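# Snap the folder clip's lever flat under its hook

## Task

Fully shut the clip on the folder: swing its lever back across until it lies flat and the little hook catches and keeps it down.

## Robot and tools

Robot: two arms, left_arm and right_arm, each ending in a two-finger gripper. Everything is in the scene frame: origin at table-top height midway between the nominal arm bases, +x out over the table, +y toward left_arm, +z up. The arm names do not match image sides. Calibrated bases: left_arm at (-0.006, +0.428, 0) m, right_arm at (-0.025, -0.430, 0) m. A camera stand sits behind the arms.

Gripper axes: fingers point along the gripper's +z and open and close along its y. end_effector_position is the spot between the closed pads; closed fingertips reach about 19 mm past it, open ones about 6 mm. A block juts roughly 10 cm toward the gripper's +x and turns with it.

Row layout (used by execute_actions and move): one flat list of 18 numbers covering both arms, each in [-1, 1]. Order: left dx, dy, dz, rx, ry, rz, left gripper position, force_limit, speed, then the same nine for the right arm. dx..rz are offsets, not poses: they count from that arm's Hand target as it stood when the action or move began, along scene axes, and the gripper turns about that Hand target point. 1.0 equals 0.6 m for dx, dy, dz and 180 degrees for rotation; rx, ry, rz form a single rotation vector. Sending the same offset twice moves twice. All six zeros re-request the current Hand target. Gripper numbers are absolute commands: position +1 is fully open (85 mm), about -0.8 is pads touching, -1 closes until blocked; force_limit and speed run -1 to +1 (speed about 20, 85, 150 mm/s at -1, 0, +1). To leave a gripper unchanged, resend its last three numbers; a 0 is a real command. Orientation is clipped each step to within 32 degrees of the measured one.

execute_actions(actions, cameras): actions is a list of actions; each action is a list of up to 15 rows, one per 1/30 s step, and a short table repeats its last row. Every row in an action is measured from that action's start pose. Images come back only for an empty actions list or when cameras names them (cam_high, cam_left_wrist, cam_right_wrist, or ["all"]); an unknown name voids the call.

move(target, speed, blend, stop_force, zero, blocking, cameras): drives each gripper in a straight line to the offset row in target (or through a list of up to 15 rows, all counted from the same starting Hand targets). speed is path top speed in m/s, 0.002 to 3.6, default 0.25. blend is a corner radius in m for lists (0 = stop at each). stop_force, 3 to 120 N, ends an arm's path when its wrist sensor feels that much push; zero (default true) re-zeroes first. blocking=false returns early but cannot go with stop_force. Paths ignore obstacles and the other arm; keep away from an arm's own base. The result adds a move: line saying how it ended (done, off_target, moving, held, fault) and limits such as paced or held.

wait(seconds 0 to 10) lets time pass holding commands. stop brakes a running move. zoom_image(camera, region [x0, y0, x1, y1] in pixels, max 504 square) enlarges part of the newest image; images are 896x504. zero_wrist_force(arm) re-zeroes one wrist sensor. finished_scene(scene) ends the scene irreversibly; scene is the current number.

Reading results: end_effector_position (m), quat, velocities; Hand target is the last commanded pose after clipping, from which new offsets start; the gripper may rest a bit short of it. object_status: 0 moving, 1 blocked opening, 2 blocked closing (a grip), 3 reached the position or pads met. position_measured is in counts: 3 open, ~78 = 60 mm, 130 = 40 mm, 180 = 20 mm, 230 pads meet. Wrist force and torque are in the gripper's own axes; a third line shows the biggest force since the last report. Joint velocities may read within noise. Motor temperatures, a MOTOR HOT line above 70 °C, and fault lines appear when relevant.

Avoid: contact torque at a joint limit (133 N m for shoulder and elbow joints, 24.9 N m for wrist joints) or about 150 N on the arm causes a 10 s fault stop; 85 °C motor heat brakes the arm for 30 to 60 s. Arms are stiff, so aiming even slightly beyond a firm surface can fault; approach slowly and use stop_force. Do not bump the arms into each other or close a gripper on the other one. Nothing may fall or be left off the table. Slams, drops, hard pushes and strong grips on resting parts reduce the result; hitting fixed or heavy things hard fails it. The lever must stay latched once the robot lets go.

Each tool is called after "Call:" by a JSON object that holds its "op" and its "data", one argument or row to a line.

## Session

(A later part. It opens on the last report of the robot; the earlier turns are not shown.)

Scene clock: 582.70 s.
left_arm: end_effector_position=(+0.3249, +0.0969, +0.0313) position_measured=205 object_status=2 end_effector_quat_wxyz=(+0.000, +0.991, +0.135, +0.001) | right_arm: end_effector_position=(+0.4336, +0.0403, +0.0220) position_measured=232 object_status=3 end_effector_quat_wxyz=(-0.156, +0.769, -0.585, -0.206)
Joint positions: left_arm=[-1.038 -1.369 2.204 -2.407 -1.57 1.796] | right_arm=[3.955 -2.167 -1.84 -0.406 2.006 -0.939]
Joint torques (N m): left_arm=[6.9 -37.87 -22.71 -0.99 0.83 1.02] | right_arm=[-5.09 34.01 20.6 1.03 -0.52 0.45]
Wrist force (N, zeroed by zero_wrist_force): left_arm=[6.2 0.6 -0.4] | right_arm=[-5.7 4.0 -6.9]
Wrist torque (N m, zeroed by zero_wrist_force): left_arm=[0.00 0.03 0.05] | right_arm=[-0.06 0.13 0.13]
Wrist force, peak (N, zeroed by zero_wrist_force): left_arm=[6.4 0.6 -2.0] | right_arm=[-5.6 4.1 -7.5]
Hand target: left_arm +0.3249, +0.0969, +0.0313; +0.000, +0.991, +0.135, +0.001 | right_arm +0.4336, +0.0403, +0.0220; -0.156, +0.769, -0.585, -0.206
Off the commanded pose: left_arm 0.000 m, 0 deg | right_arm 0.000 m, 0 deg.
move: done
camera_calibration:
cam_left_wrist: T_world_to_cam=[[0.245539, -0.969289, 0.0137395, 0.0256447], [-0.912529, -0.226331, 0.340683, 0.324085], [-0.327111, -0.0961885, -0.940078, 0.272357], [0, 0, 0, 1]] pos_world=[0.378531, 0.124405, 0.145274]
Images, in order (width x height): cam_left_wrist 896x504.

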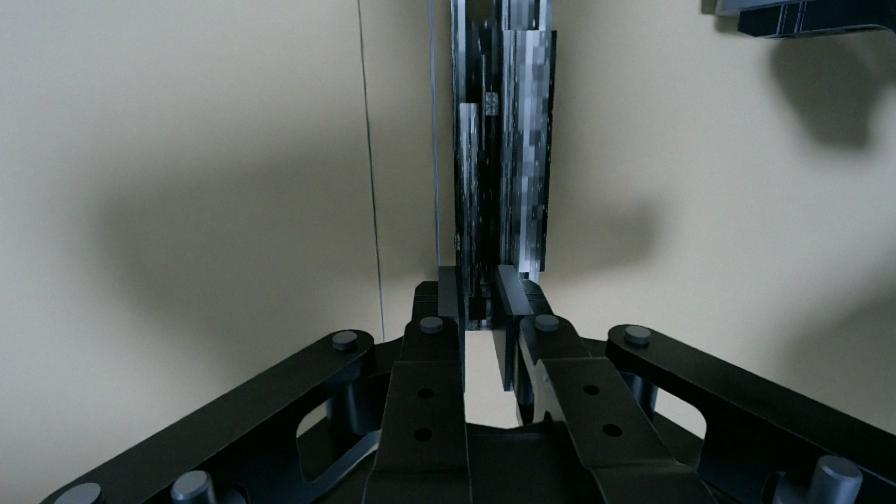

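Call:
{"op": "move", "data": {
  "target": [
    [0,0,0,0,0,0,-0.3,-1,-1,0,0,0,0,0,0,-1,-1,0],
    [0,0,0.06,0,0,0,-0.3,-1,-1,0,0,0,0,0,0,-1,-1,0]
  ],
  "speed": 0.1,
  "cameras": ["cam_left_wrist"]
}}

Call:
{"op": "zoom_image", "data": {
  "camera": "cam_left_wrist",
  "region": [380, 130, 580, 330]
}}

Scene clock: 588.57 s.
left_arm: end_effector_position=(+0.3250, +0.0969, +0.0674) position_measured=167 object_status=3 end_effector_quat_wxyz=(+0.000, +0.991, +0.135, +0.001) | right_arm: end_effector_position=(+0.4336, +0.0403, +0.0220) position_measured=232 object_status=3 end_effector_quat_wxyz=(-0.156, +0.769, -0.585, -0.206)
Joint positions: left_arm=[-1.038 -1.442 2.166 -2.296 -1.57 1.796] | right_arm=[3.955 -2.167 -1.84 -0.406 2.006 -0.939]
Joint torques (N m): left_arm=[4.21 -23.08 -14.28 -3.59 -0.04 -1.01] | right_arm=[-5.38 34.58 20.35 1.05 -0.62 0.56]
Wrist force (N, zeroed by zero_wrist_force): left_arm=[-0.4 0.8 1.8] | right_arm=[-5.8 -0.2 -6.4]
Wrist torque (N m, zeroed by zero_wrist_force): left_arm=[-0.04 0.03 0.08] | right_arm=[-0.03 0.08 0.10]
Wrist force, peak (N, zeroed by zero_wrist_force): left_arm=[6.5 0.4 -0.4] | right_arm=[-5.7 4.0 -7.4]
Hand target: left_arm +0.3249, +0.0969, +0.0673; +0.000, +0.991, +0.135, +0.001 | right_arm +0.4336, +0.0403, +0.0220; -0.156, +0.769, -0.585, -0.206
Off the commanded pose: left_arm 0.000 m, 0 deg | right_arm 0.000 m, 0 deg.
move: done
camera_calibration:
cam_left_wrist: T_world_to_cam=[[0.245518, -0.969291, 0.013978, 0.0250179], [-0.912569, -0.226238, 0.340638, 0.31181], [-0.327015, -0.0963886, -0.940091, 0.30618], [0, 0, 0, 1]] pos_world=[0.378532, 0.124305, 0.181273]
Images, in order (width x height): cam_left_wrist 896x504.

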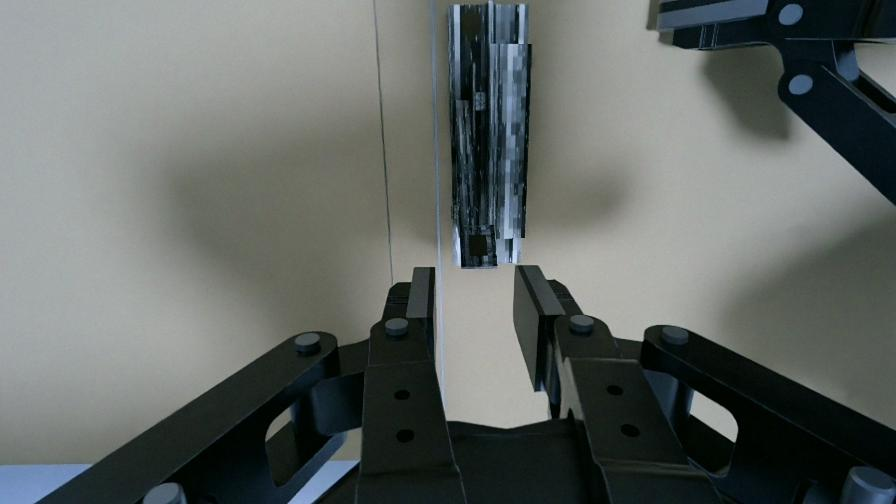

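Scaled by 2.520 from the camera's 896x504 image, which has a finer 1280x720 frame.

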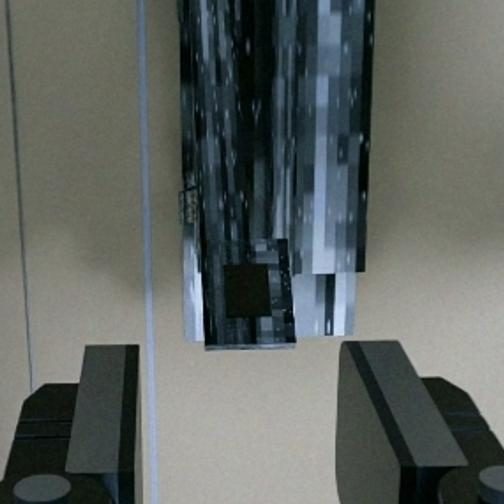

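Call:
{"op": "move", "data": {
  "target": [
    [0,0,0,0,0,0,-1,-1,-1,0,0,0,0,0,0,-1,-1,0],
    [-0.0037,-0.0052,0,0,0,0,-1,-1,-1,0,0,0,0,0,0,-1,-1,0]
  ],
  "speed": 0.05,
  "cameras": ["cam_left_wrist"]
}}

Call:
{"op": "zoom_image", "data": {
  "camera": "cam_left_wrist",
  "region": [380, 130, 580, 330]
}}

Scene clock: 606.47 s.
left_arm: end_effector_position=(+0.3227, +0.0938, +0.0673) position_measured=230 object_status=3 end_effector_quat_wxyz=(+0.000, +0.991, +0.135, +0.001) | right_arm: end_effector_position=(+0.4336, +0.0403, +0.0220) position_measured=232 object_status=3 end_effector_quat_wxyz=(-0.156, +0.769, -0.585, -0.206)
Joint positions: left_arm=[-1.046 -1.44 2.164 -2.296 -1.57 1.788] | right_arm=[3.955 -2.167 -1.84 -0.406 2.006 -0.939]
Joint torques (N m): left_arm=[2.61 -21.11 -23.1 -1.57 -0.82 0.43] | right_arm=[-4.99 34.41 20.88 0.82 -0.74 0.57]
Wrist force (N, zeroed by zero_wrist_force): left_arm=[-0.4 0.9 1.9] | right_arm=[-5.7 0.0 -6.9]
Wrist torque (N m, zeroed by zero_wrist_force): left_arm=[-0.02 0.03 0.08] | right_arm=[0.00 0.05 0.11]
Wrist force, peak (N, zeroed by zero_wrist_force): left_arm=[-0.6 1.1 1.9] | right_arm=[-6.2 -0.6 -7.0]
Hand target: left_arm +0.3227, +0.0938, +0.0673; +0.000, +0.991, +0.135, +0.001 | right_arm +0.4336, +0.0403, +0.0220; -0.156, +0.769, -0.585, -0.206
Off the commanded pose: left_arm 0.000 m, 0 deg | right_arm 0.000 m, 0 deg.
move: done
camera_calibration:
cam_left_wrist: T_world_to_cam=[[0.245539, -0.969289, 0.0137395, 0.0226131], [-0.912529, -0.226331, 0.340683, 0.308998], [-0.327111, -0.0961885, -0.940078, 0.305139], [0, 0, 0, 1]] pos_world=[0.376231, 0.121205, 0.181274]
Images, in order (width x height): cam_left_wrist 896x504.

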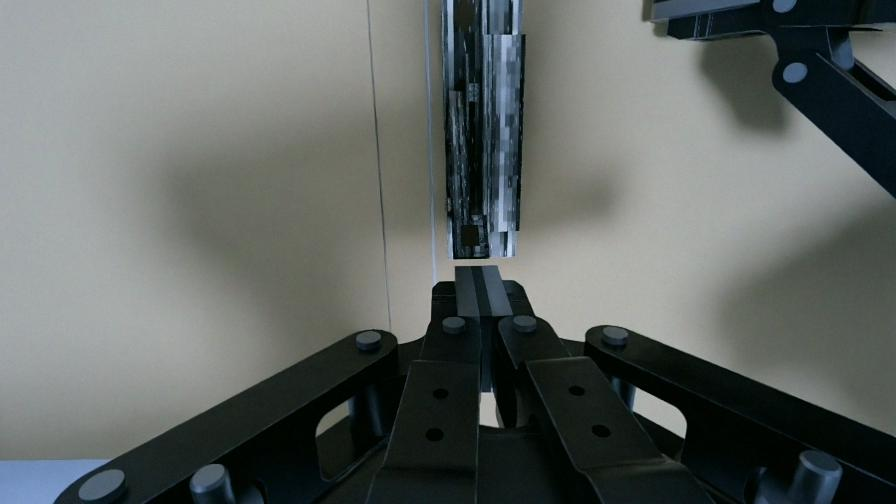

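Scaled by 2.520 from the camera's 896x504 image, which has a finer 1280x720 frame.

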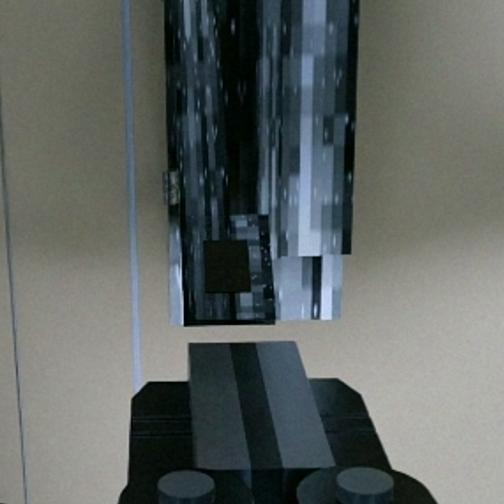

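Call:
{"op": "move", "data": {
  "target": [0,0,-0.06,0,0,0,-1,-1,-1,0,0,0,0,0,0,-1,-1,0],
  "speed": 0.012,
  "stop_force": 6,
  "cameras": ["cam_left_wrist"]
}}

Call:
{"op": "zoom_image", "data": {
  "camera": "cam_left_wrist",
  "region": [380, 130, 580, 330]
}}

Scene clock: 619.70 s.
left_arm: end_effector_position=(+0.3227, +0.0938, +0.0313) position_measured=230 object_status=3 end_effector_quat_wxyz=(+0.000, +0.991, +0.135, +0.001) | right_arm: end_effector_position=(+0.4336, +0.0403, +0.0220) position_measured=232 object_status=3 end_effector_quat_wxyz=(-0.156, +0.769, -0.585, -0.206)
Joint positions: left_arm=[-1.046 -1.368 2.202 -2.406 -1.57 1.788] | right_arm=[3.955 -2.167 -1.84 -0.406 2.006 -0.939]
Joint torques (N m): left_arm=[10.65 -37.79 -22.54 -1.44 2.61 0.89] | right_arm=[-4.87 34.13 20.47 0.81 -0.89 0.57]
Wrist force (N, zeroed by zero_wrist_force): left_arm=[-0.4 0.8 1.9] | right_arm=[-5.9 -0.3 -6.9]
Wrist torque (N m, zeroed by zero_wrist_force): left_arm=[-0.06 0.04 0.08] | right_arm=[-0.03 0.08 0.10]
Wrist force, peak (N, zeroed by zero_wrist_force): left_arm=[-0.7 0.9 2.2] | right_arm=[-6.3 -0.4 -6.8]
Hand target: left_arm +0.3227, +0.0938, +0.0313; +0.000, +0.991, +0.135, +0.001 | right_arm +0.4336, +0.0403, +0.0220; -0.156, +0.769, -0.585, -0.206
Off the commanded pose: left_arm 0.000 m, 0 deg | right_arm 0.000 m, 0 deg.
move: done
camera_calibration:
cam_left_wrist: T_world_to_cam=[[0.245539, -0.969289, 0.0137395, 0.0230832], [-0.912529, -0.226331, 0.340683, 0.321354], [-0.327111, -0.0961885, -0.940078, 0.271329], [0, 0, 0, 1]] pos_world=[0.376331, 0.121205, 0.145274]
Images, in order (width x height): cam_left_wrist 896x504.

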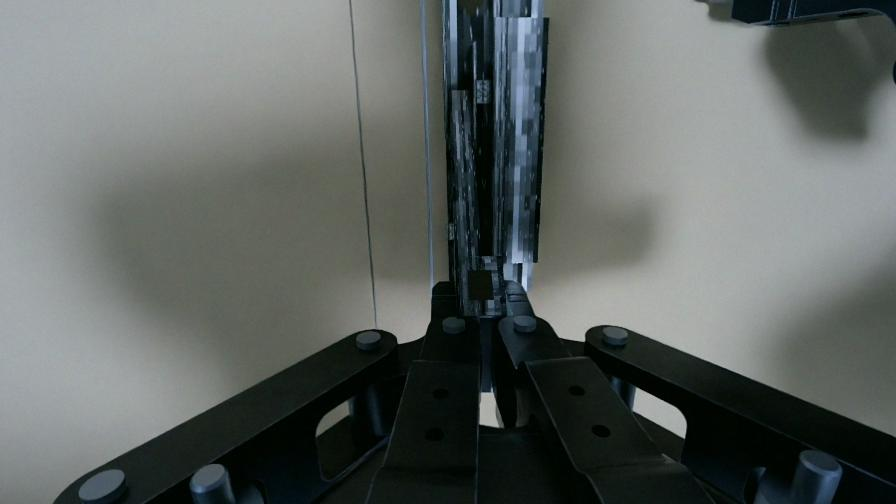

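Scaled by 2.520 from the camera's 896x504 image, which has a finer 1280x720 frame.

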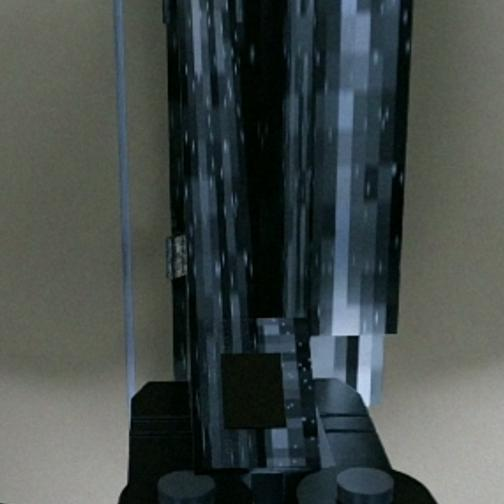

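Call:
{"op": "move", "data": {
  "target": [
    [0,0,0.1145,0,0,0,-1,-1,-1,0,0,0,0,0,0,-1,-1,0],
    [0.02,0.0082,0.1145,0,0,0,-1,-1,-1,0,0,0,0,0,0,-1,-1,0]
  ],
  "speed": 0.1,
  "cameras": ["cam_left_wrist", "cam_high"]
}}

Call:
{"op": "zoom_image", "data": {
  "camera": "cam_left_wrist",
  "region": [380, 130, 580, 330]
}}

Call:
{"op": "zoom_image", "data": {
  "camera": "cam_high",
  "region": [340, 160, 430, 225]
}}

Scene clock: 644.90 s.
left_arm: end_effector_position=(+0.3348, +0.0988, +0.1000) position_measured=230 object_status=3 end_effector_quat_wxyz=(+0.000, +0.991, +0.135, +0.001) | right_arm: end_effector_position=(+0.4336, +0.0403, +0.0220) position_measured=232 object_status=3 end_effector_quat_wxyz=(-0.156, +0.769, -0.585, -0.206)
Joint positions: left_arm=[-1.017 -1.486 2.11 -2.196 -1.57 1.816] | right_arm=[3.955 -2.167 -1.84 -0.406 2.006 -0.939]
Joint torques (N m): left_arm=[-3.42 -36.7 -15.15 -1.99 -2.48 -0.37] | right_arm=[-4.62 33.98 20.27 0.73 -0.95 0.67]
Wrist force (N, zeroed by zero_wrist_force): left_arm=[-0.6 1.1 1.8] | right_arm=[-5.6 -0.1 -7.0]
Wrist torque (N m, zeroed by zero_wrist_force): left_arm=[0.00 0.06 0.08] | right_arm=[-0.01 0.04 0.10]
Wrist force, peak (N, zeroed by zero_wrist_force): left_arm=[-0.5 0.9 3.5] | right_arm=[-6.2 -0.3 -6.8]
Hand target: left_arm +0.3347, +0.0987, +0.1000; +0.000, +0.991, +0.135, +0.001 | right_arm +0.4336, +0.0403, +0.0220; -0.156, +0.769, -0.585, -0.206
Off the commanded pose: left_arm 0.000 m, 0 deg | right_arm 0.000 m, 0 deg.
move: done
camera_calibration:
cam_left_wrist: T_world_to_cam=[[0.245723, -0.969243, 0.0136993, 0.0239703], [-0.912512, -0.226526, 0.3406, 0.310066], [-0.327021, -0.0961939, -0.940108, 0.340291], [0, 0, 0, 1]] pos_world=[0.388331, 0.126205, 0.213974]
Images, in order (width x height): cam_high 896x504, cam_left_wrist 896x504.

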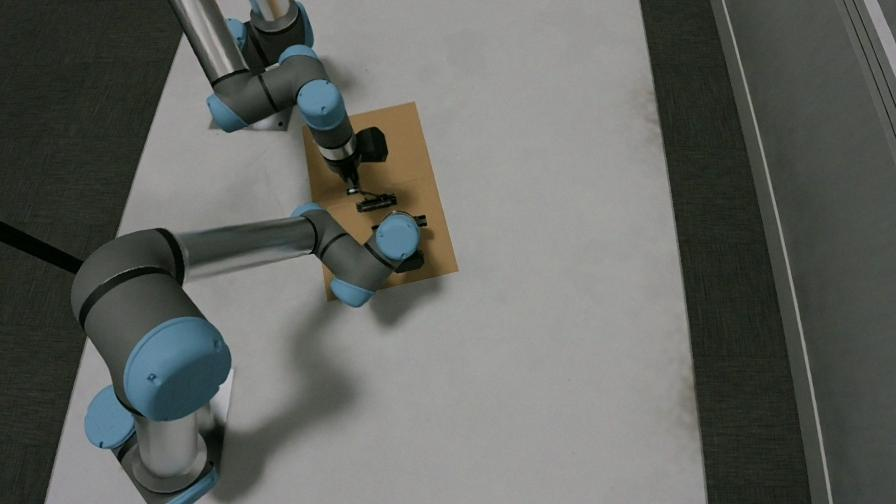

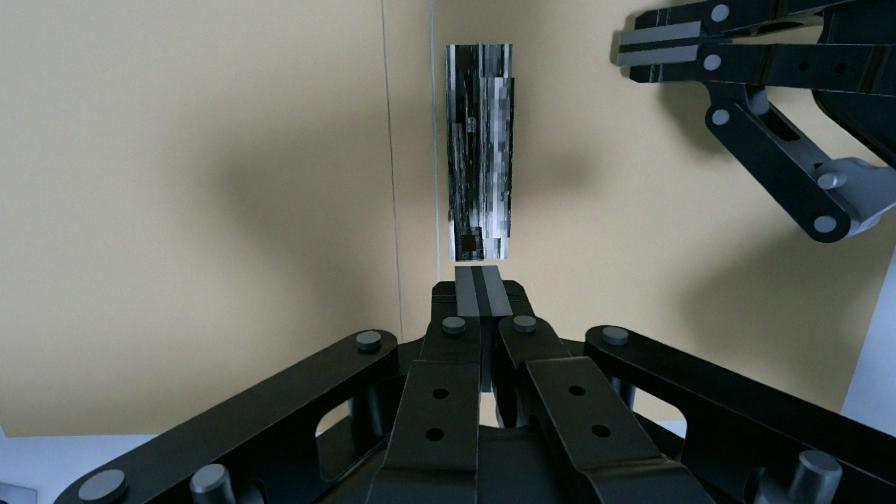

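Scaled by 2.520 from the camera's 896x504 image, which has a finer 1280x720 frame.

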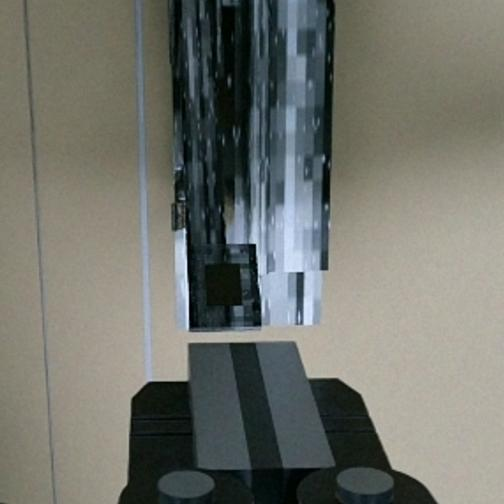

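Scaled by 5.600 from the camera's 896x504 image, which has a finer 1280x720 frame.

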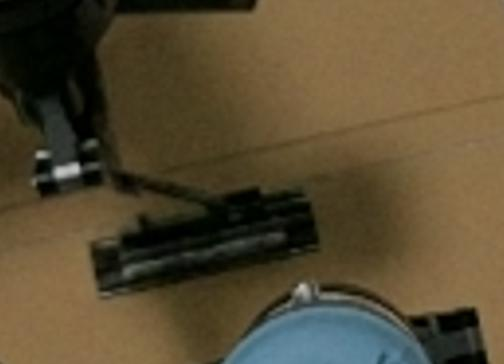

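Call:
{"op": "move", "data": {
  "target": [
    [0,0,-0.0277,0,0,0,-1,-1,-1,0,0,0,0,0,0,-1,-1,0],
    [-0.0097,-0.0027,-0.0388,0,0,0,-1,-1,-1,0,0,0,0,0,0,-1,-1,0],
    [-0.0192,-0.0053,-0.0545,0,0,0,-1,-1,-1,0,0,0,0,0,0,-1,-1,0]
  ],
  "speed": 0.02,
  "stop_force": 8,
  "cameras": ["cam_left_wrist", "cam_high"]
}}

Call:
{"op": "zoom_image", "data": {
  "camera": "cam_left_wrist",
  "region": [380, 130, 580, 330]
}}

Call:
{"op": "zoom_image", "data": {
  "camera": "cam_high",
  "region": [340, 160, 430, 225]
}}

Scene clock: 658.97 s.
left_arm: end_effector_position=(+0.3232, +0.0956, +0.0673) position_measured=230 object_status=3 end_effector_quat_wxyz=(+0.000, +0.991, +0.135, +0.001) | right_arm: end_effector_position=(+0.4336, +0.0403, +0.0220) position_measured=232 object_status=3 end_effector_quat_wxyz=(-0.156, +0.769, -0.585, -0.206)
Joint positions: left_arm=[-1.043 -1.442 2.167 -2.296 -1.57 1.791] | right_arm=[3.955 -2.167 -1.84 -0.406 2.006 -0.939]
Joint torques (N m): left_arm=[12.78 -35.27 -24.66 -1.46 2.93 1.17] | right_arm=[-4.5 33.89 20.17 0.58 -1.06 0.78]
Wrist force (N, zeroed by zero_wrist_force): left_arm=[-1.1 0.9 0.4] | right_arm=[-5.6 -0.6 -6.5]
Wrist torque (N m, zeroed by zero_wrist_force): left_arm=[-0.03 0.05 0.08] | right_arm=[-0.08 0.03 0.10]
Wrist force, peak (N, zeroed by zero_wrist_force): left_arm=[-2.4 0.9 -1.6] | right_arm=[-5.9 -0.5 -7.2]
Hand target: left_arm +0.3232, +0.0956, +0.0673; +0.000, +0.991, +0.135, +0.001 | right_arm +0.4336, +0.0403, +0.0220; -0.156, +0.769, -0.585, -0.206
Off the commanded pose: left_arm 0.000 m, 0 deg | right_arm 0.000 m, 0 deg.
move: done
camera_calibration:
cam_left_wrist: T_world_to_cam=[[0.245539, -0.969289, 0.0137395, 0.0242351], [-0.912529, -0.226331, 0.340683, 0.309861], [-0.327111, -0.0961885, -0.940078, 0.305476], [0, 0, 0, 1]] pos_world=[0.376731, 0.123005, 0.181274]
Images, in order (width x height): cam_high 896x504, cam_left_wrist 896x504.

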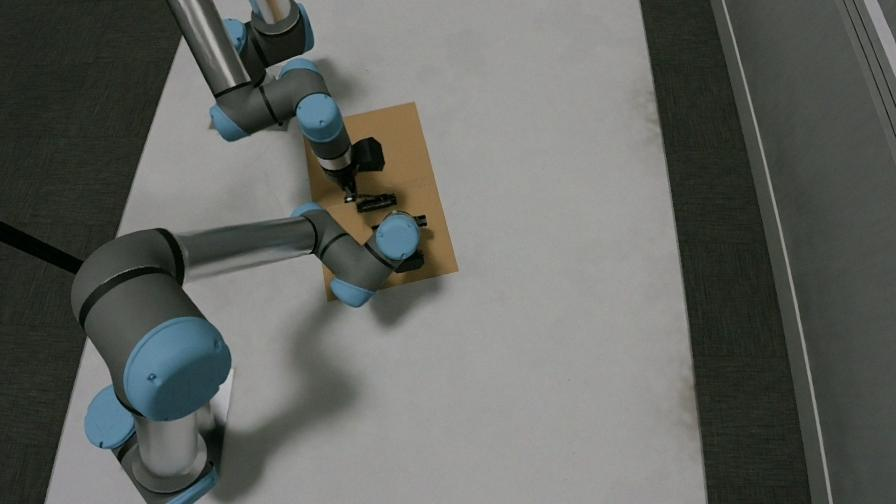

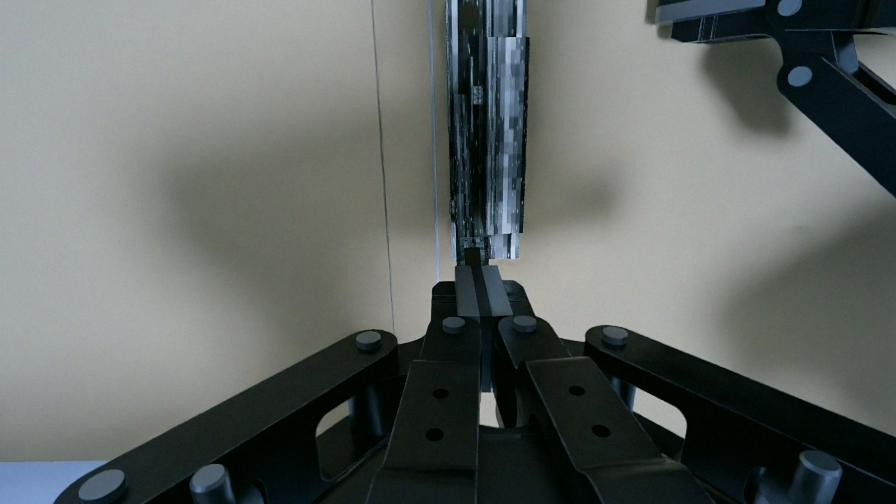

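Scaled by 2.520 from the camera's 896x504 image, which has a finer 1280x720 frame.

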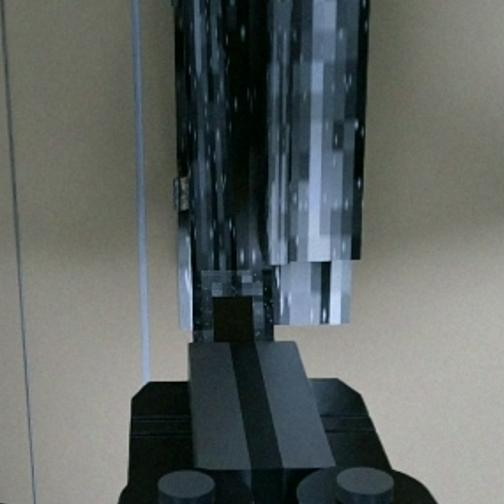

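Scaled by 5.600 from the camera's 896x504 image, which has a finer 1280x720 frame.

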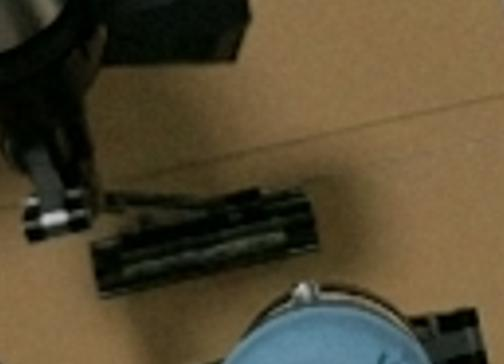

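Call:
{"op": "move", "data": {
  "target": [
    [-0.0065,-0.0018,-0.0177,0,0,0,-1,-1,-1,0,0,0,0,0,0,-1,-1,0],
    [-0.0097,-0.0028,-0.0363,0,0,0,-1,-1,-1,0,0,0,0,0,0,-1,-1,0]
  ],
  "speed": 0.015,
  "stop_force": 10,
  "cameras": ["cam_left_wrist", "cam_high"]
}}

Call:
{"op": "zoom_image", "data": {
  "camera": "cam_left_wrist",
  "region": [380, 130, 580, 330]
}}

Call:
{"op": "zoom_image", "data": {
  "camera": "cam_high",
  "region": [340, 160, 430, 225]
}}

Scene clock: 668.03 s.
left_arm: end_effector_position=(+0.3174, +0.0939, +0.0455) position_measured=230 object_status=3 end_effector_quat_wxyz=(+0.000, +0.991, +0.135, +0.001) | right_arm: end_effector_position=(+0.4336, +0.0403, +0.0220) position_measured=232 object_status=3 end_effector_quat_wxyz=(-0.156, +0.769, -0.585, -0.206)
Joint positions: left_arm=[-1.056 -1.406 2.198 -2.364 -1.57 1.778] | right_arm=[3.955 -2.167 -1.84 -0.406 2.006 -0.939]
Joint torques (N m): left_arm=[7.25 -36.57 -22.99 -1.29 2.8 0.98] | right_arm=[-4.58 33.37 20.52 0.47 -1.15 0.75]
Wrist force (N, zeroed by zero_wrist_force): left_arm=[-1.0 0.8 -0.2] | right_arm=[-5.8 -0.5 -6.5]
Wrist torque (N m, zeroed by zero_wrist_force): left_arm=[-0.04 0.04 0.08] | right_arm=[-0.06 0.07 0.10]
Wrist force, peak (N, zeroed by zero_wrist_force): left_arm=[-2.6 1.2 -1.9] | right_arm=[-6.3 -0.5 -6.8]
Hand target: left_arm +0.3174, +0.0939, +0.0455; +0.000, +0.991, +0.135, +0.001 | right_arm +0.4336, +0.0403, +0.0220; -0.156, +0.769, -0.585, -0.206
Off the commanded pose: left_arm 0.000 m, 0 deg | right_arm 0.000 m, 0 deg.
move: done
camera_calibration:
cam_left_wrist: T_world_to_cam=[[0.245537, -0.96929, 0.01374, 0.0243114], [-0.912529, -0.22633, 0.340683, 0.311611], [-0.327111, -0.0961885, -0.940078, 0.282922], [0, 0, 0, 1]] pos_world=[0.370931, 0.121305, 0.159474]
Images, in order (width x height): cam_high 896x504, cam_left_wrist 896x504.

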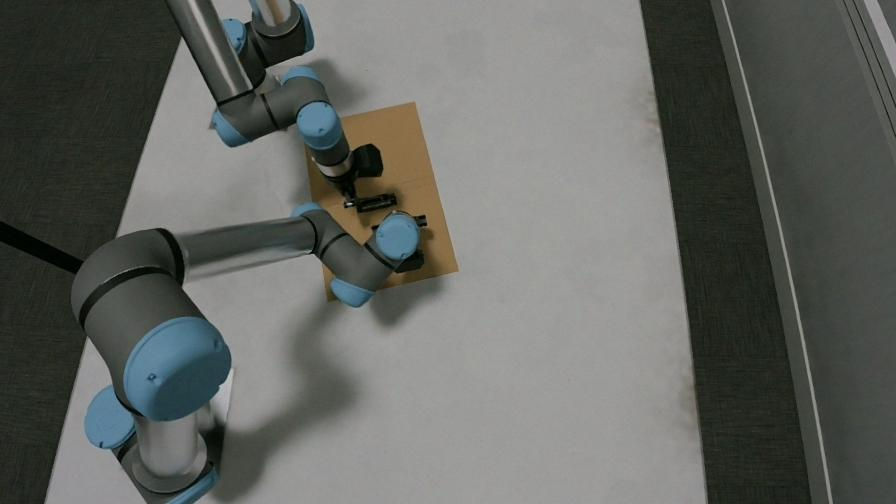

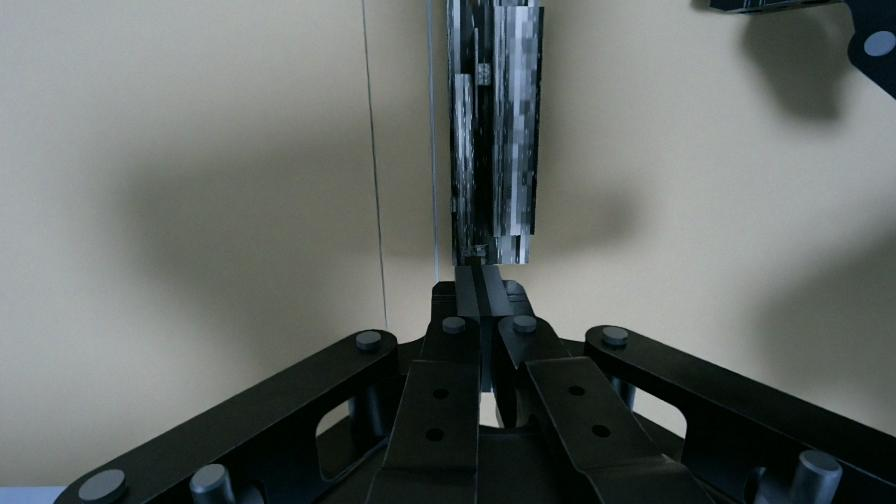

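Scaled by 2.520 from the camera's 896x504 image, which has a finer 1280x720 frame.

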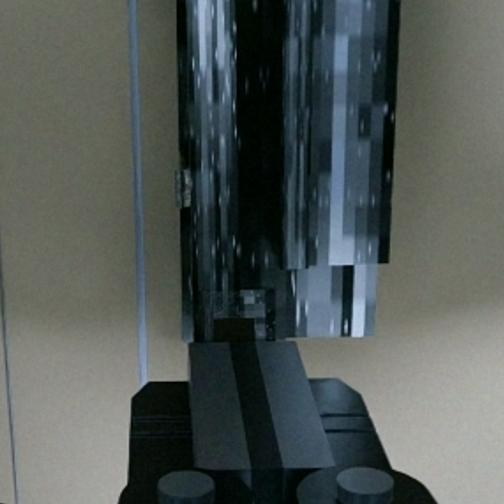

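Scaled by 5.600 from the camera's 896x504 image, which has a finer 1280x720 frame.

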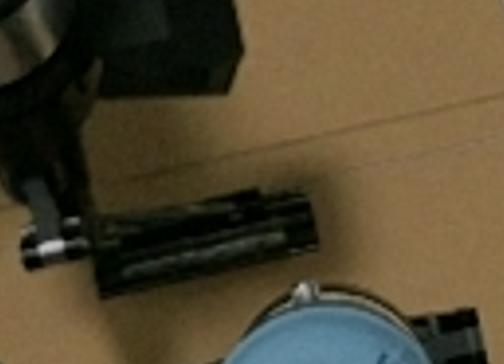

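Call:
{"op": "move", "data": {
  "target": [-0.001,0,-0.03,0,0,0,-1,-1,-1,0,0,0,0,0,0,-1,-1,0],
  "speed": 0.008,
  "stop_force": 15,
  "cameras": ["cam_left_wrist", "cam_high"]
}}

Call:
{"op": "zoom_image", "data": {
  "camera": "cam_left_wrist",
  "region": [380, 130, 580, 330]
}}

Scene clock: 675.33 s.
left_arm: end_effector_position=(+0.3171, +0.0938, +0.0376) position_measured=230 object_status=3 end_effector_quat_wxyz=(+0.000, +0.991, +0.135, +0.001) | right_arm: end_effector_position=(+0.4336, +0.0403, +0.0220) position_measured=232 object_status=3 end_effector_quat_wxyz=(-0.156, +0.769, -0.585, -0.206)
Joint positions: left_arm=[-1.057 -1.389 2.207 -2.39 -1.57 1.777] | right_arm=[3.955 -2.167 -1.84 -0.406 2.006 -0.939]
Joint torques (N m): left_arm=[-3.49 -33.95 -20.35 -2.37 1.33 -0.09] | right_arm=[-4.48 33.19 20.34 0.43 -1.27 0.69]
Wrist force (N, zeroed by zero_wrist_force): left_arm=[0.1 4.1 -5.6] | right_arm=[-6.3 -0.7 -6.4]
Wrist torque (N m, zeroed by zero_wrist_force): left_arm=[-0.07 0.06 0.09] | right_arm=[-0.09 0.08 0.10]
Wrist force, peak (N, zeroed by zero_wrist_force): left_arm=[-1.1 8.0 -15.7] | right_arm=[-6.5 -0.4 -6.5]
Hand target: left_arm +0.3171, +0.0938, +0.0376; +0.001, +0.991, +0.135, +0.001 (not the last commanded pose) | right_arm +0.4336, +0.0403, +0.0220; -0.156, +0.769, -0.585, -0.206
Off the commanded pose: left_arm 0.010 m, 0 deg | right_arm 0.000 m, 0 deg.
move: contact (left_arm)
camera_calibration:
cam_left_wrist: T_world_to_cam=[[0.245549, -0.969282, 0.0140695, 0.0243168], [-0.912562, -0.226235, 0.340659, 0.314101], [-0.327012, -0.0964877, -0.940082, 0.275419], [0, 0, 0, 1]] pos_world=[0.370731, 0.121205, 0.151573]
Images, in order (width x height): cam_high 896x504, cam_left_wrist 896x504.

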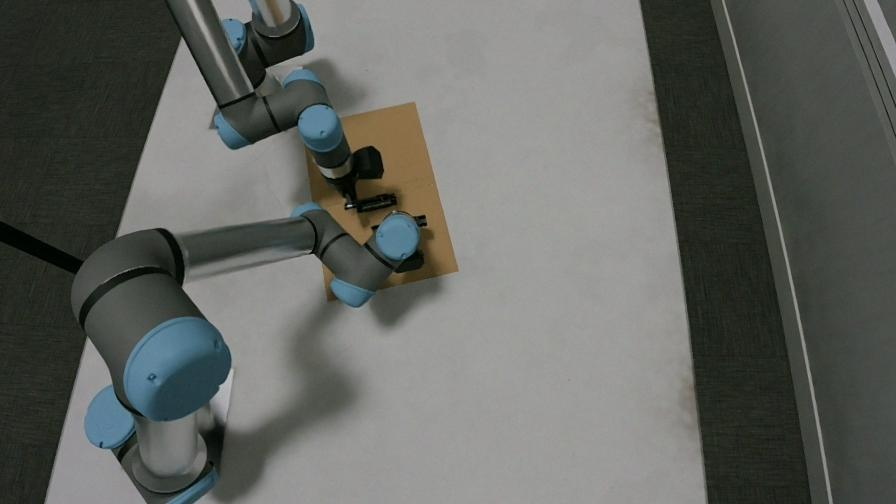

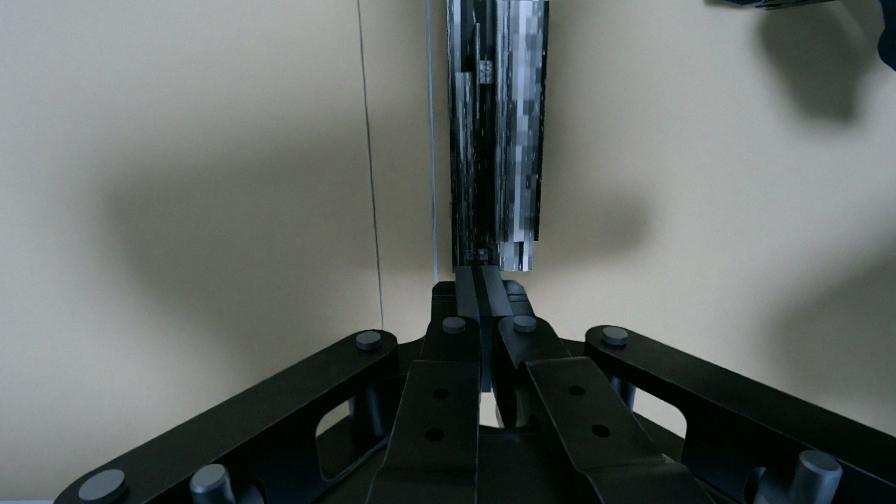

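Scaled by 2.520 from the camera's 896x504 image, which has a finer 1280x720 frame.

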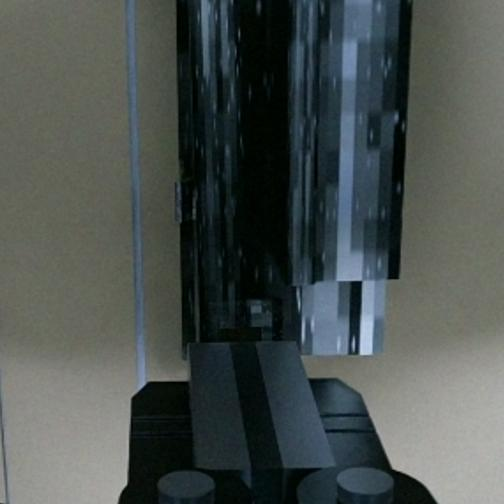

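Call:
{"op": "move", "data": {
  "target": [0,0,-0.02,0,0,0,-1,-1,-1,0,0,0,0,0,0,-1,-1,0],
  "speed": 0.006,
  "stop_force": 28,
  "cameras": ["cam_left_wrist"]
}}

Call:
{"op": "zoom_image", "data": {
  "camera": "cam_left_wrist",
  "region": [380, 130, 580, 330]
}}

Scene clock: 680.77 s.
left_arm: end_effector_position=(+0.3172, +0.0938, +0.0312) position_measured=230 object_status=3 end_effector_quat_wxyz=(+0.001, +0.991, +0.135, +0.001) | right_arm: end_effector_position=(+0.4336, +0.0403, +0.0220) position_measured=232 object_status=3 end_effector_quat_wxyz=(-0.156, +0.769, -0.585, -0.206)
Joint positions: left_arm=[-1.057 -1.375 2.213 -2.41 -1.57 1.777] | right_arm=[3.955 -2.167 -1.84 -0.406 2.006 -0.939]
Joint torques (N m): left_arm=[8.72 -24.28 -16.53 -0.17 1.39 0.94] | right_arm=[-4.64 33.22 19.97 0.36 -1.27 0.73]
Wrist force (N, zeroed by zero_wrist_force): left_arm=[-4.3 -5.1 -30.4] | right_arm=[-4.3 -0.6 -9.0]
Wrist torque (N m, zeroed by zero_wrist_force): left_arm=[0.15 0.20 0.04] | right_arm=[-0.01 0.12 0.09]
Wrist force, peak (N, zeroed by zero_wrist_force): left_arm=[-8.7 -16.1 -51.4] | right_arm=[-4.4 -0.8 -9.3]
Hand target: left_arm +0.3172, +0.0937, +0.0312; +0.001, +0.991, +0.135, +0.001 (not the last commanded pose) | right_arm +0.4336, +0.0403, +0.0220; -0.156, +0.769, -0.585, -0.206
Off the commanded pose: left_arm 0.006 m, 0 deg | right_arm 0.000 m, 0 deg.
move: contact (left_arm)
camera_calibration:
cam_left_wrist: T_world_to_cam=[[0.245499, -0.969293, 0.0142161, 0.0244068], [-0.912608, -0.226147, 0.340593, 0.316332], [-0.326919, -0.0965888, -0.940103, 0.26929], [0, 0, 0, 1]] pos_world=[0.370732, 0.121205, 0.145073]
Images, in order (width x height): cam_left_wrist 896x504.

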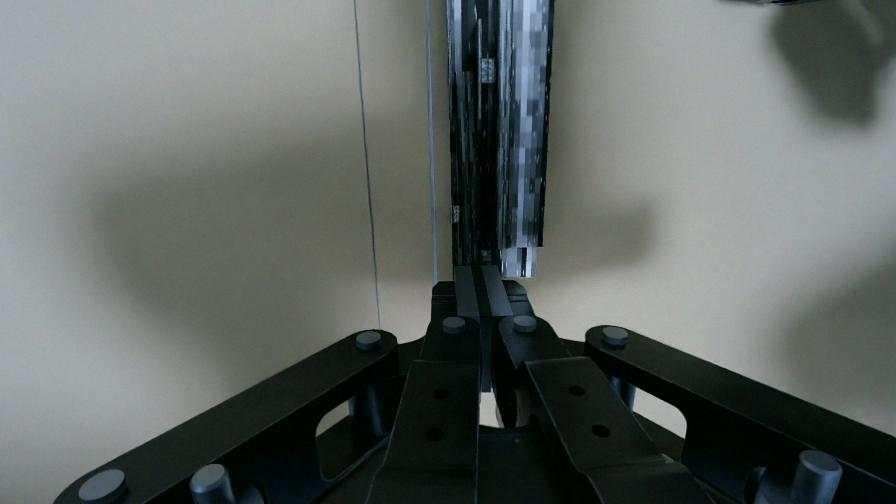

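Scaled by 2.520 from the camera's 896x504 image, which has a finer 1280x720 frame.

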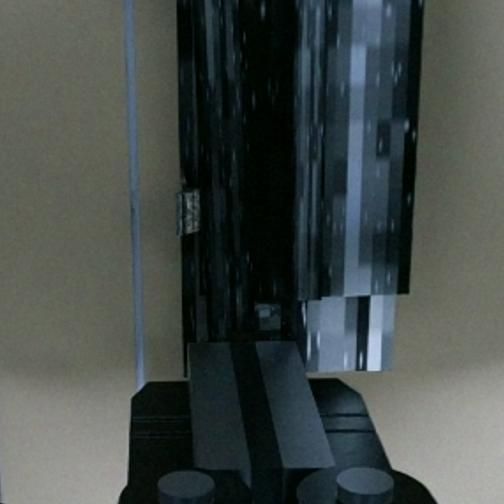

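Call:
{"op": "move", "data": {
  "target": [
    [0,0,0.01,0,0,0,-1,-1,-1,0,0,0,0,0,0,-1,-1,0],
    [-0.02,-0.0055,0.08,0,0,0,-1,-1,-1,0,0,0,0,0,0,-1,-1,0]
  ],
  "speed": [0.02,0.1],
  "cameras": ["cam_left_wrist","cam_high"]
}}

Call:
{"op": "zoom_image", "data": {
  "camera": "cam_left_wrist",
  "region": [380, 80, 580, 280]
}}

Call:
{"op": "zoom_image", "data": {
  "camera": "cam_high",
  "region": [340, 160, 430, 225]
}}

Scene clock: 687.50 s.
left_arm: end_effector_position=(+0.3051, +0.0903, +0.0792) position_measured=230 object_status=3 end_effector_quat_wxyz=(+0.001, +0.991, +0.135, +0.001) | right_arm: end_effector_position=(+0.4336, +0.0403, +0.0220) position_measured=232 object_status=3 end_effector_quat_wxyz=(-0.156, +0.769, -0.585, -0.206)
Joint positions: left_arm=[-1.085 -1.484 2.175 -2.263 -1.57 1.749] | right_arm=[3.955 -2.167 -1.84 -0.406 2.006 -0.939]
Joint torques (N m): left_arm=[13.91 -25.8 -14 -2.7 1.83 1.24] | right_arm=[-3.93 33.25 20.37 0.39 -1.32 0.58]
Wrist force (N, zeroed by zero_wrist_force): left_arm=[-0.4 0.9 1.9] | right_arm=[-4.1 -0.6 -8.8]
Wrist torque (N m, zeroed by zero_wrist_force): left_arm=[-0.03 0.04 0.04] | right_arm=[-0.02 0.10 0.10]
Wrist force, peak (N, zeroed by zero_wrist_force): left_arm=[-4.5 -5.0 -30.1] | right_arm=[-4.4 -0.5 -9.5]
Hand target: left_arm +0.3052, +0.0904, +0.0792; +0.001, +0.991, +0.135, +0.001 | right_arm +0.4336, +0.0403, +0.0220; -0.156, +0.769, -0.585, -0.206
Off the commanded pose: left_arm 0.000 m, 0 deg | right_arm 0.000 m, 0 deg.
move: done
camera_calibration:
cam_left_wrist: T_world_to_cam=[[0.245359, -0.969324, 0.0144712, 0.0233779], [-0.912648, -0.225928, 0.340631, 0.288211], [-0.326913, -0.0967843, -0.940086, 0.310274], [0, 0, 0, 1]] pos_world=[0.358732, 0.117805, 0.193172]
Images, in order (width x height): cam_high 896x504, cam_left_wrist 896x504.

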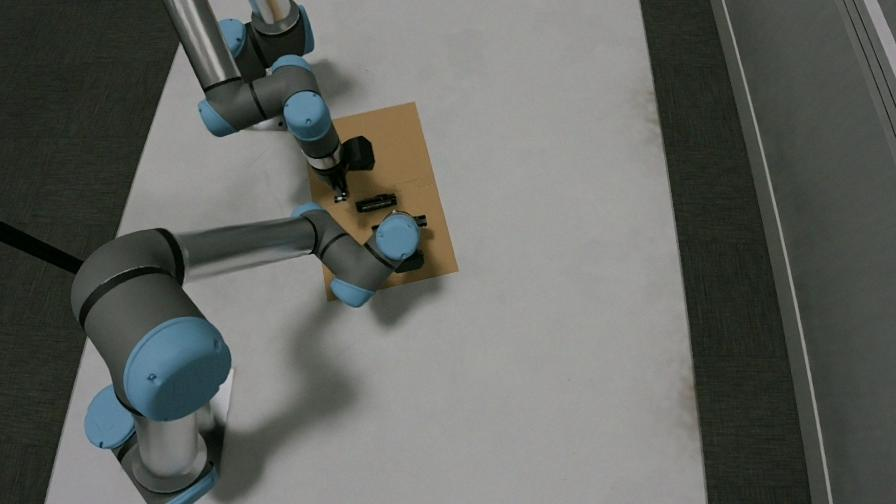

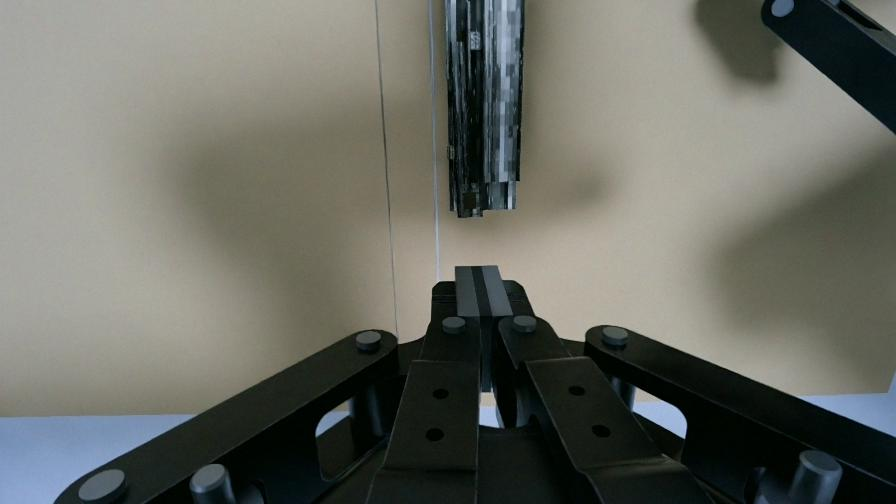

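Scaled by 2.520 from the camera's 896x504 image, which has a finer 1280x720 frame.

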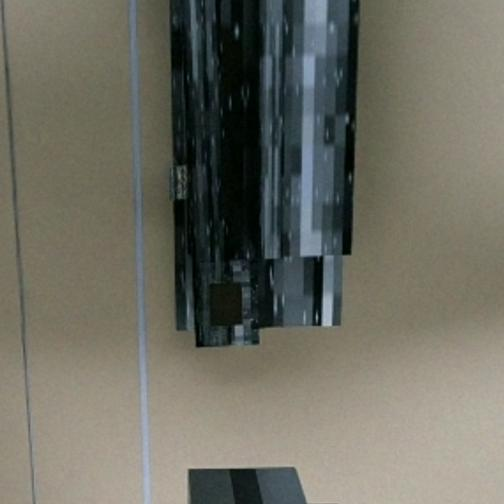

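Scaled by 5.600 from the camera's 896x504 image, which has a finer 1280x720 frame.

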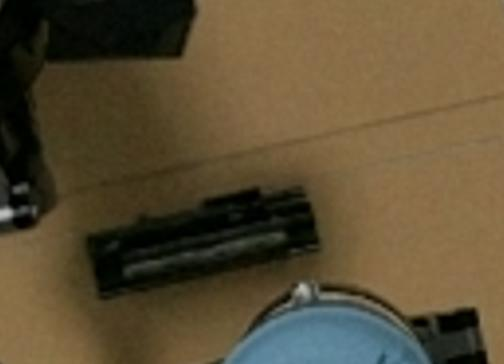

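Call:
{"op": "move", "data": {
  "target": [
    [0.075,0.4,0.285,0,0,0,-1,-1,-1,0,0,0,0,0,0,-1,-1,0],
    [0.075,0.4,0.285,0,0,0,-1,-1,-1,0,0,0.02,0,0,0,-1,-1,0],
    [0.075,0.4,0.285,0,0,0,-1,-1,-1,-0.0803,-0.0223,0.1333,-0.0668,0.2409,-0.433,-1,-1,0]
  ],
  "speed": [0.25,0.03,0.35],
  "cameras": ["all"]
}}

Scene clock: 703.37 s.
left_arm: end_effector_position=(+0.3502, +0.3304, +0.2502) position_measured=230 object_status=3 end_effector_quat_wxyz=(+0.001, +0.991, +0.135, +0.001) | right_arm: end_effector_position=(+0.3854, +0.0269, +0.1019) position_measured=232 object_status=3 end_effector_quat_wxyz=(-0.035, -0.131, +0.957, +0.257) end_effector_velocity=(+0.000, +0.000, +0.000) end_effector_angular_velocity=(-0.001, +0.003, -0.005)
Joint positions: left_arm=[-0.6 -1.917 2.058 -1.714 -1.571 2.234] | right_arm=[4.004 -1.947 -1.936 -0.509 1.993 0.683]
Joint velocities: left_arm=[within noise] | right_arm=[0 0.001 0 -0.001 0 0.005]
Joint torques (N m): left_arm=[12.51 -19.16 -29.18 -1.39 2.87 1.32] | right_arm=[-5.73 27.99 26.78 4.5 0.52 1.34]
Wrist force (N, zeroed by zero_wrist_force): left_arm=[-0.6 0.9 1.8] | right_arm=[0.3 -1.1 0.7]
Wrist torque (N m, zeroed by zero_wrist_force): left_arm=[-0.03 0.06 0.07] | right_arm=[0.01 -0.01 0.24]
Wrist force, peak (N, zeroed by zero_wrist_force): left_arm=[-1.7 3.0 3.4] | right_arm=[-4.6 -0.7 -9.4]
Hand target: left_arm +0.3502, +0.3304, +0.2502; +0.001, +0.991, +0.135, +0.001 | right_arm +0.3854, +0.0270, +0.1020; -0.035, -0.130, +0.957, +0.257
Off the commanded pose: left_arm 0.000 m, 0 deg | right_arm 0.000 m, 0 deg.
move: done
camera_calibration:
cam_left_wrist: T_world_to_cam=[[0.245497, -0.969293, 0.0142165, 0.242624], [-0.912609, -0.226145, 0.340593, 0.325387], [-0.326919, -0.0965888, -0.940103, 0.508823], [0, 0, 0, 1]] pos_world=[0.403732, 0.357905, 0.364073]
cam_right_wrist: T_world_to_cam=[[-0.212125, 0.842987, 0.494344, 0.014262], [0.949614, 0.0583754, 0.307938, -0.382997], [0.23073, 0.534757, -0.812895, 0.109634], [0, 0, 0, 1]] pos_world=[0.341429, -0.0482924, 0.20001]

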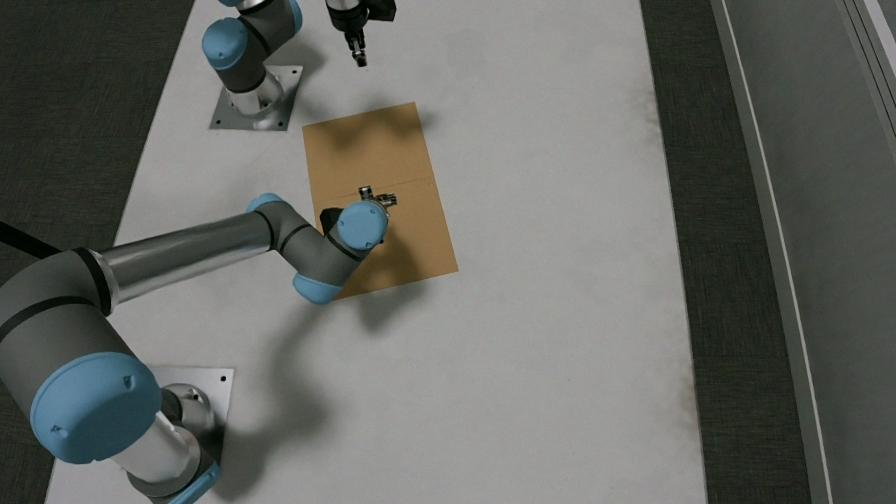

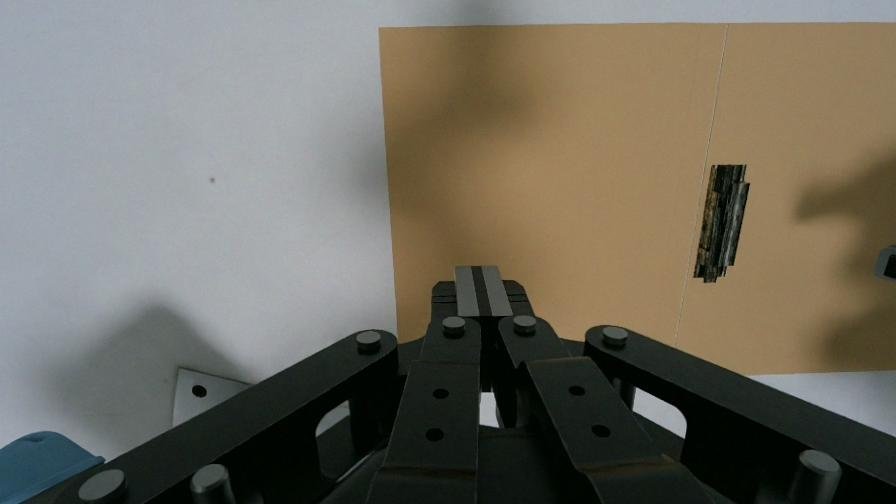

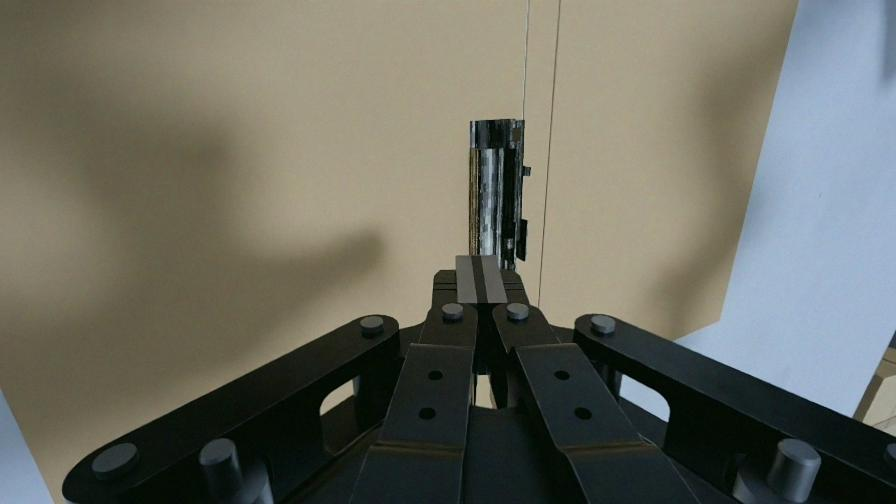

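Call:
{"op": "zoom_image", "data": {
  "camera": "cam_right_wrist",
  "region": [450, 110, 590, 270]
}}

Call:
{"op": "zoom_image", "data": {
  "camera": "cam_left_wrist",
  "region": [660, 150, 790, 300]
}}

Scaled by 3.150 from the camera's 896x504 image, which has a finer 1280x720 frame.

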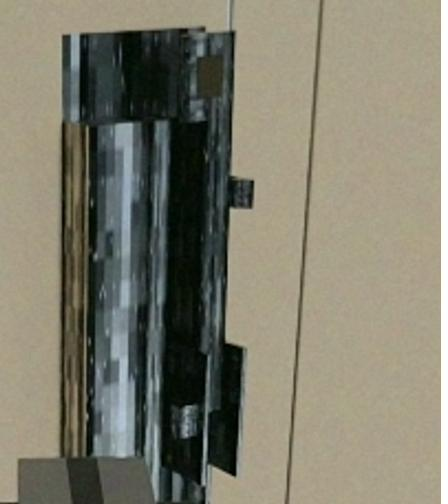

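Scaled by 3.360 from the camera's 896x504 image, which has a finer 1280x720 frame.

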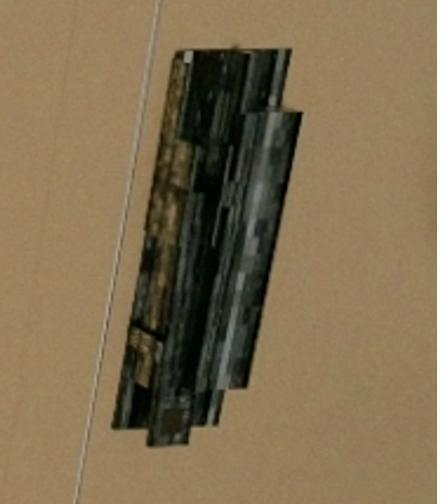

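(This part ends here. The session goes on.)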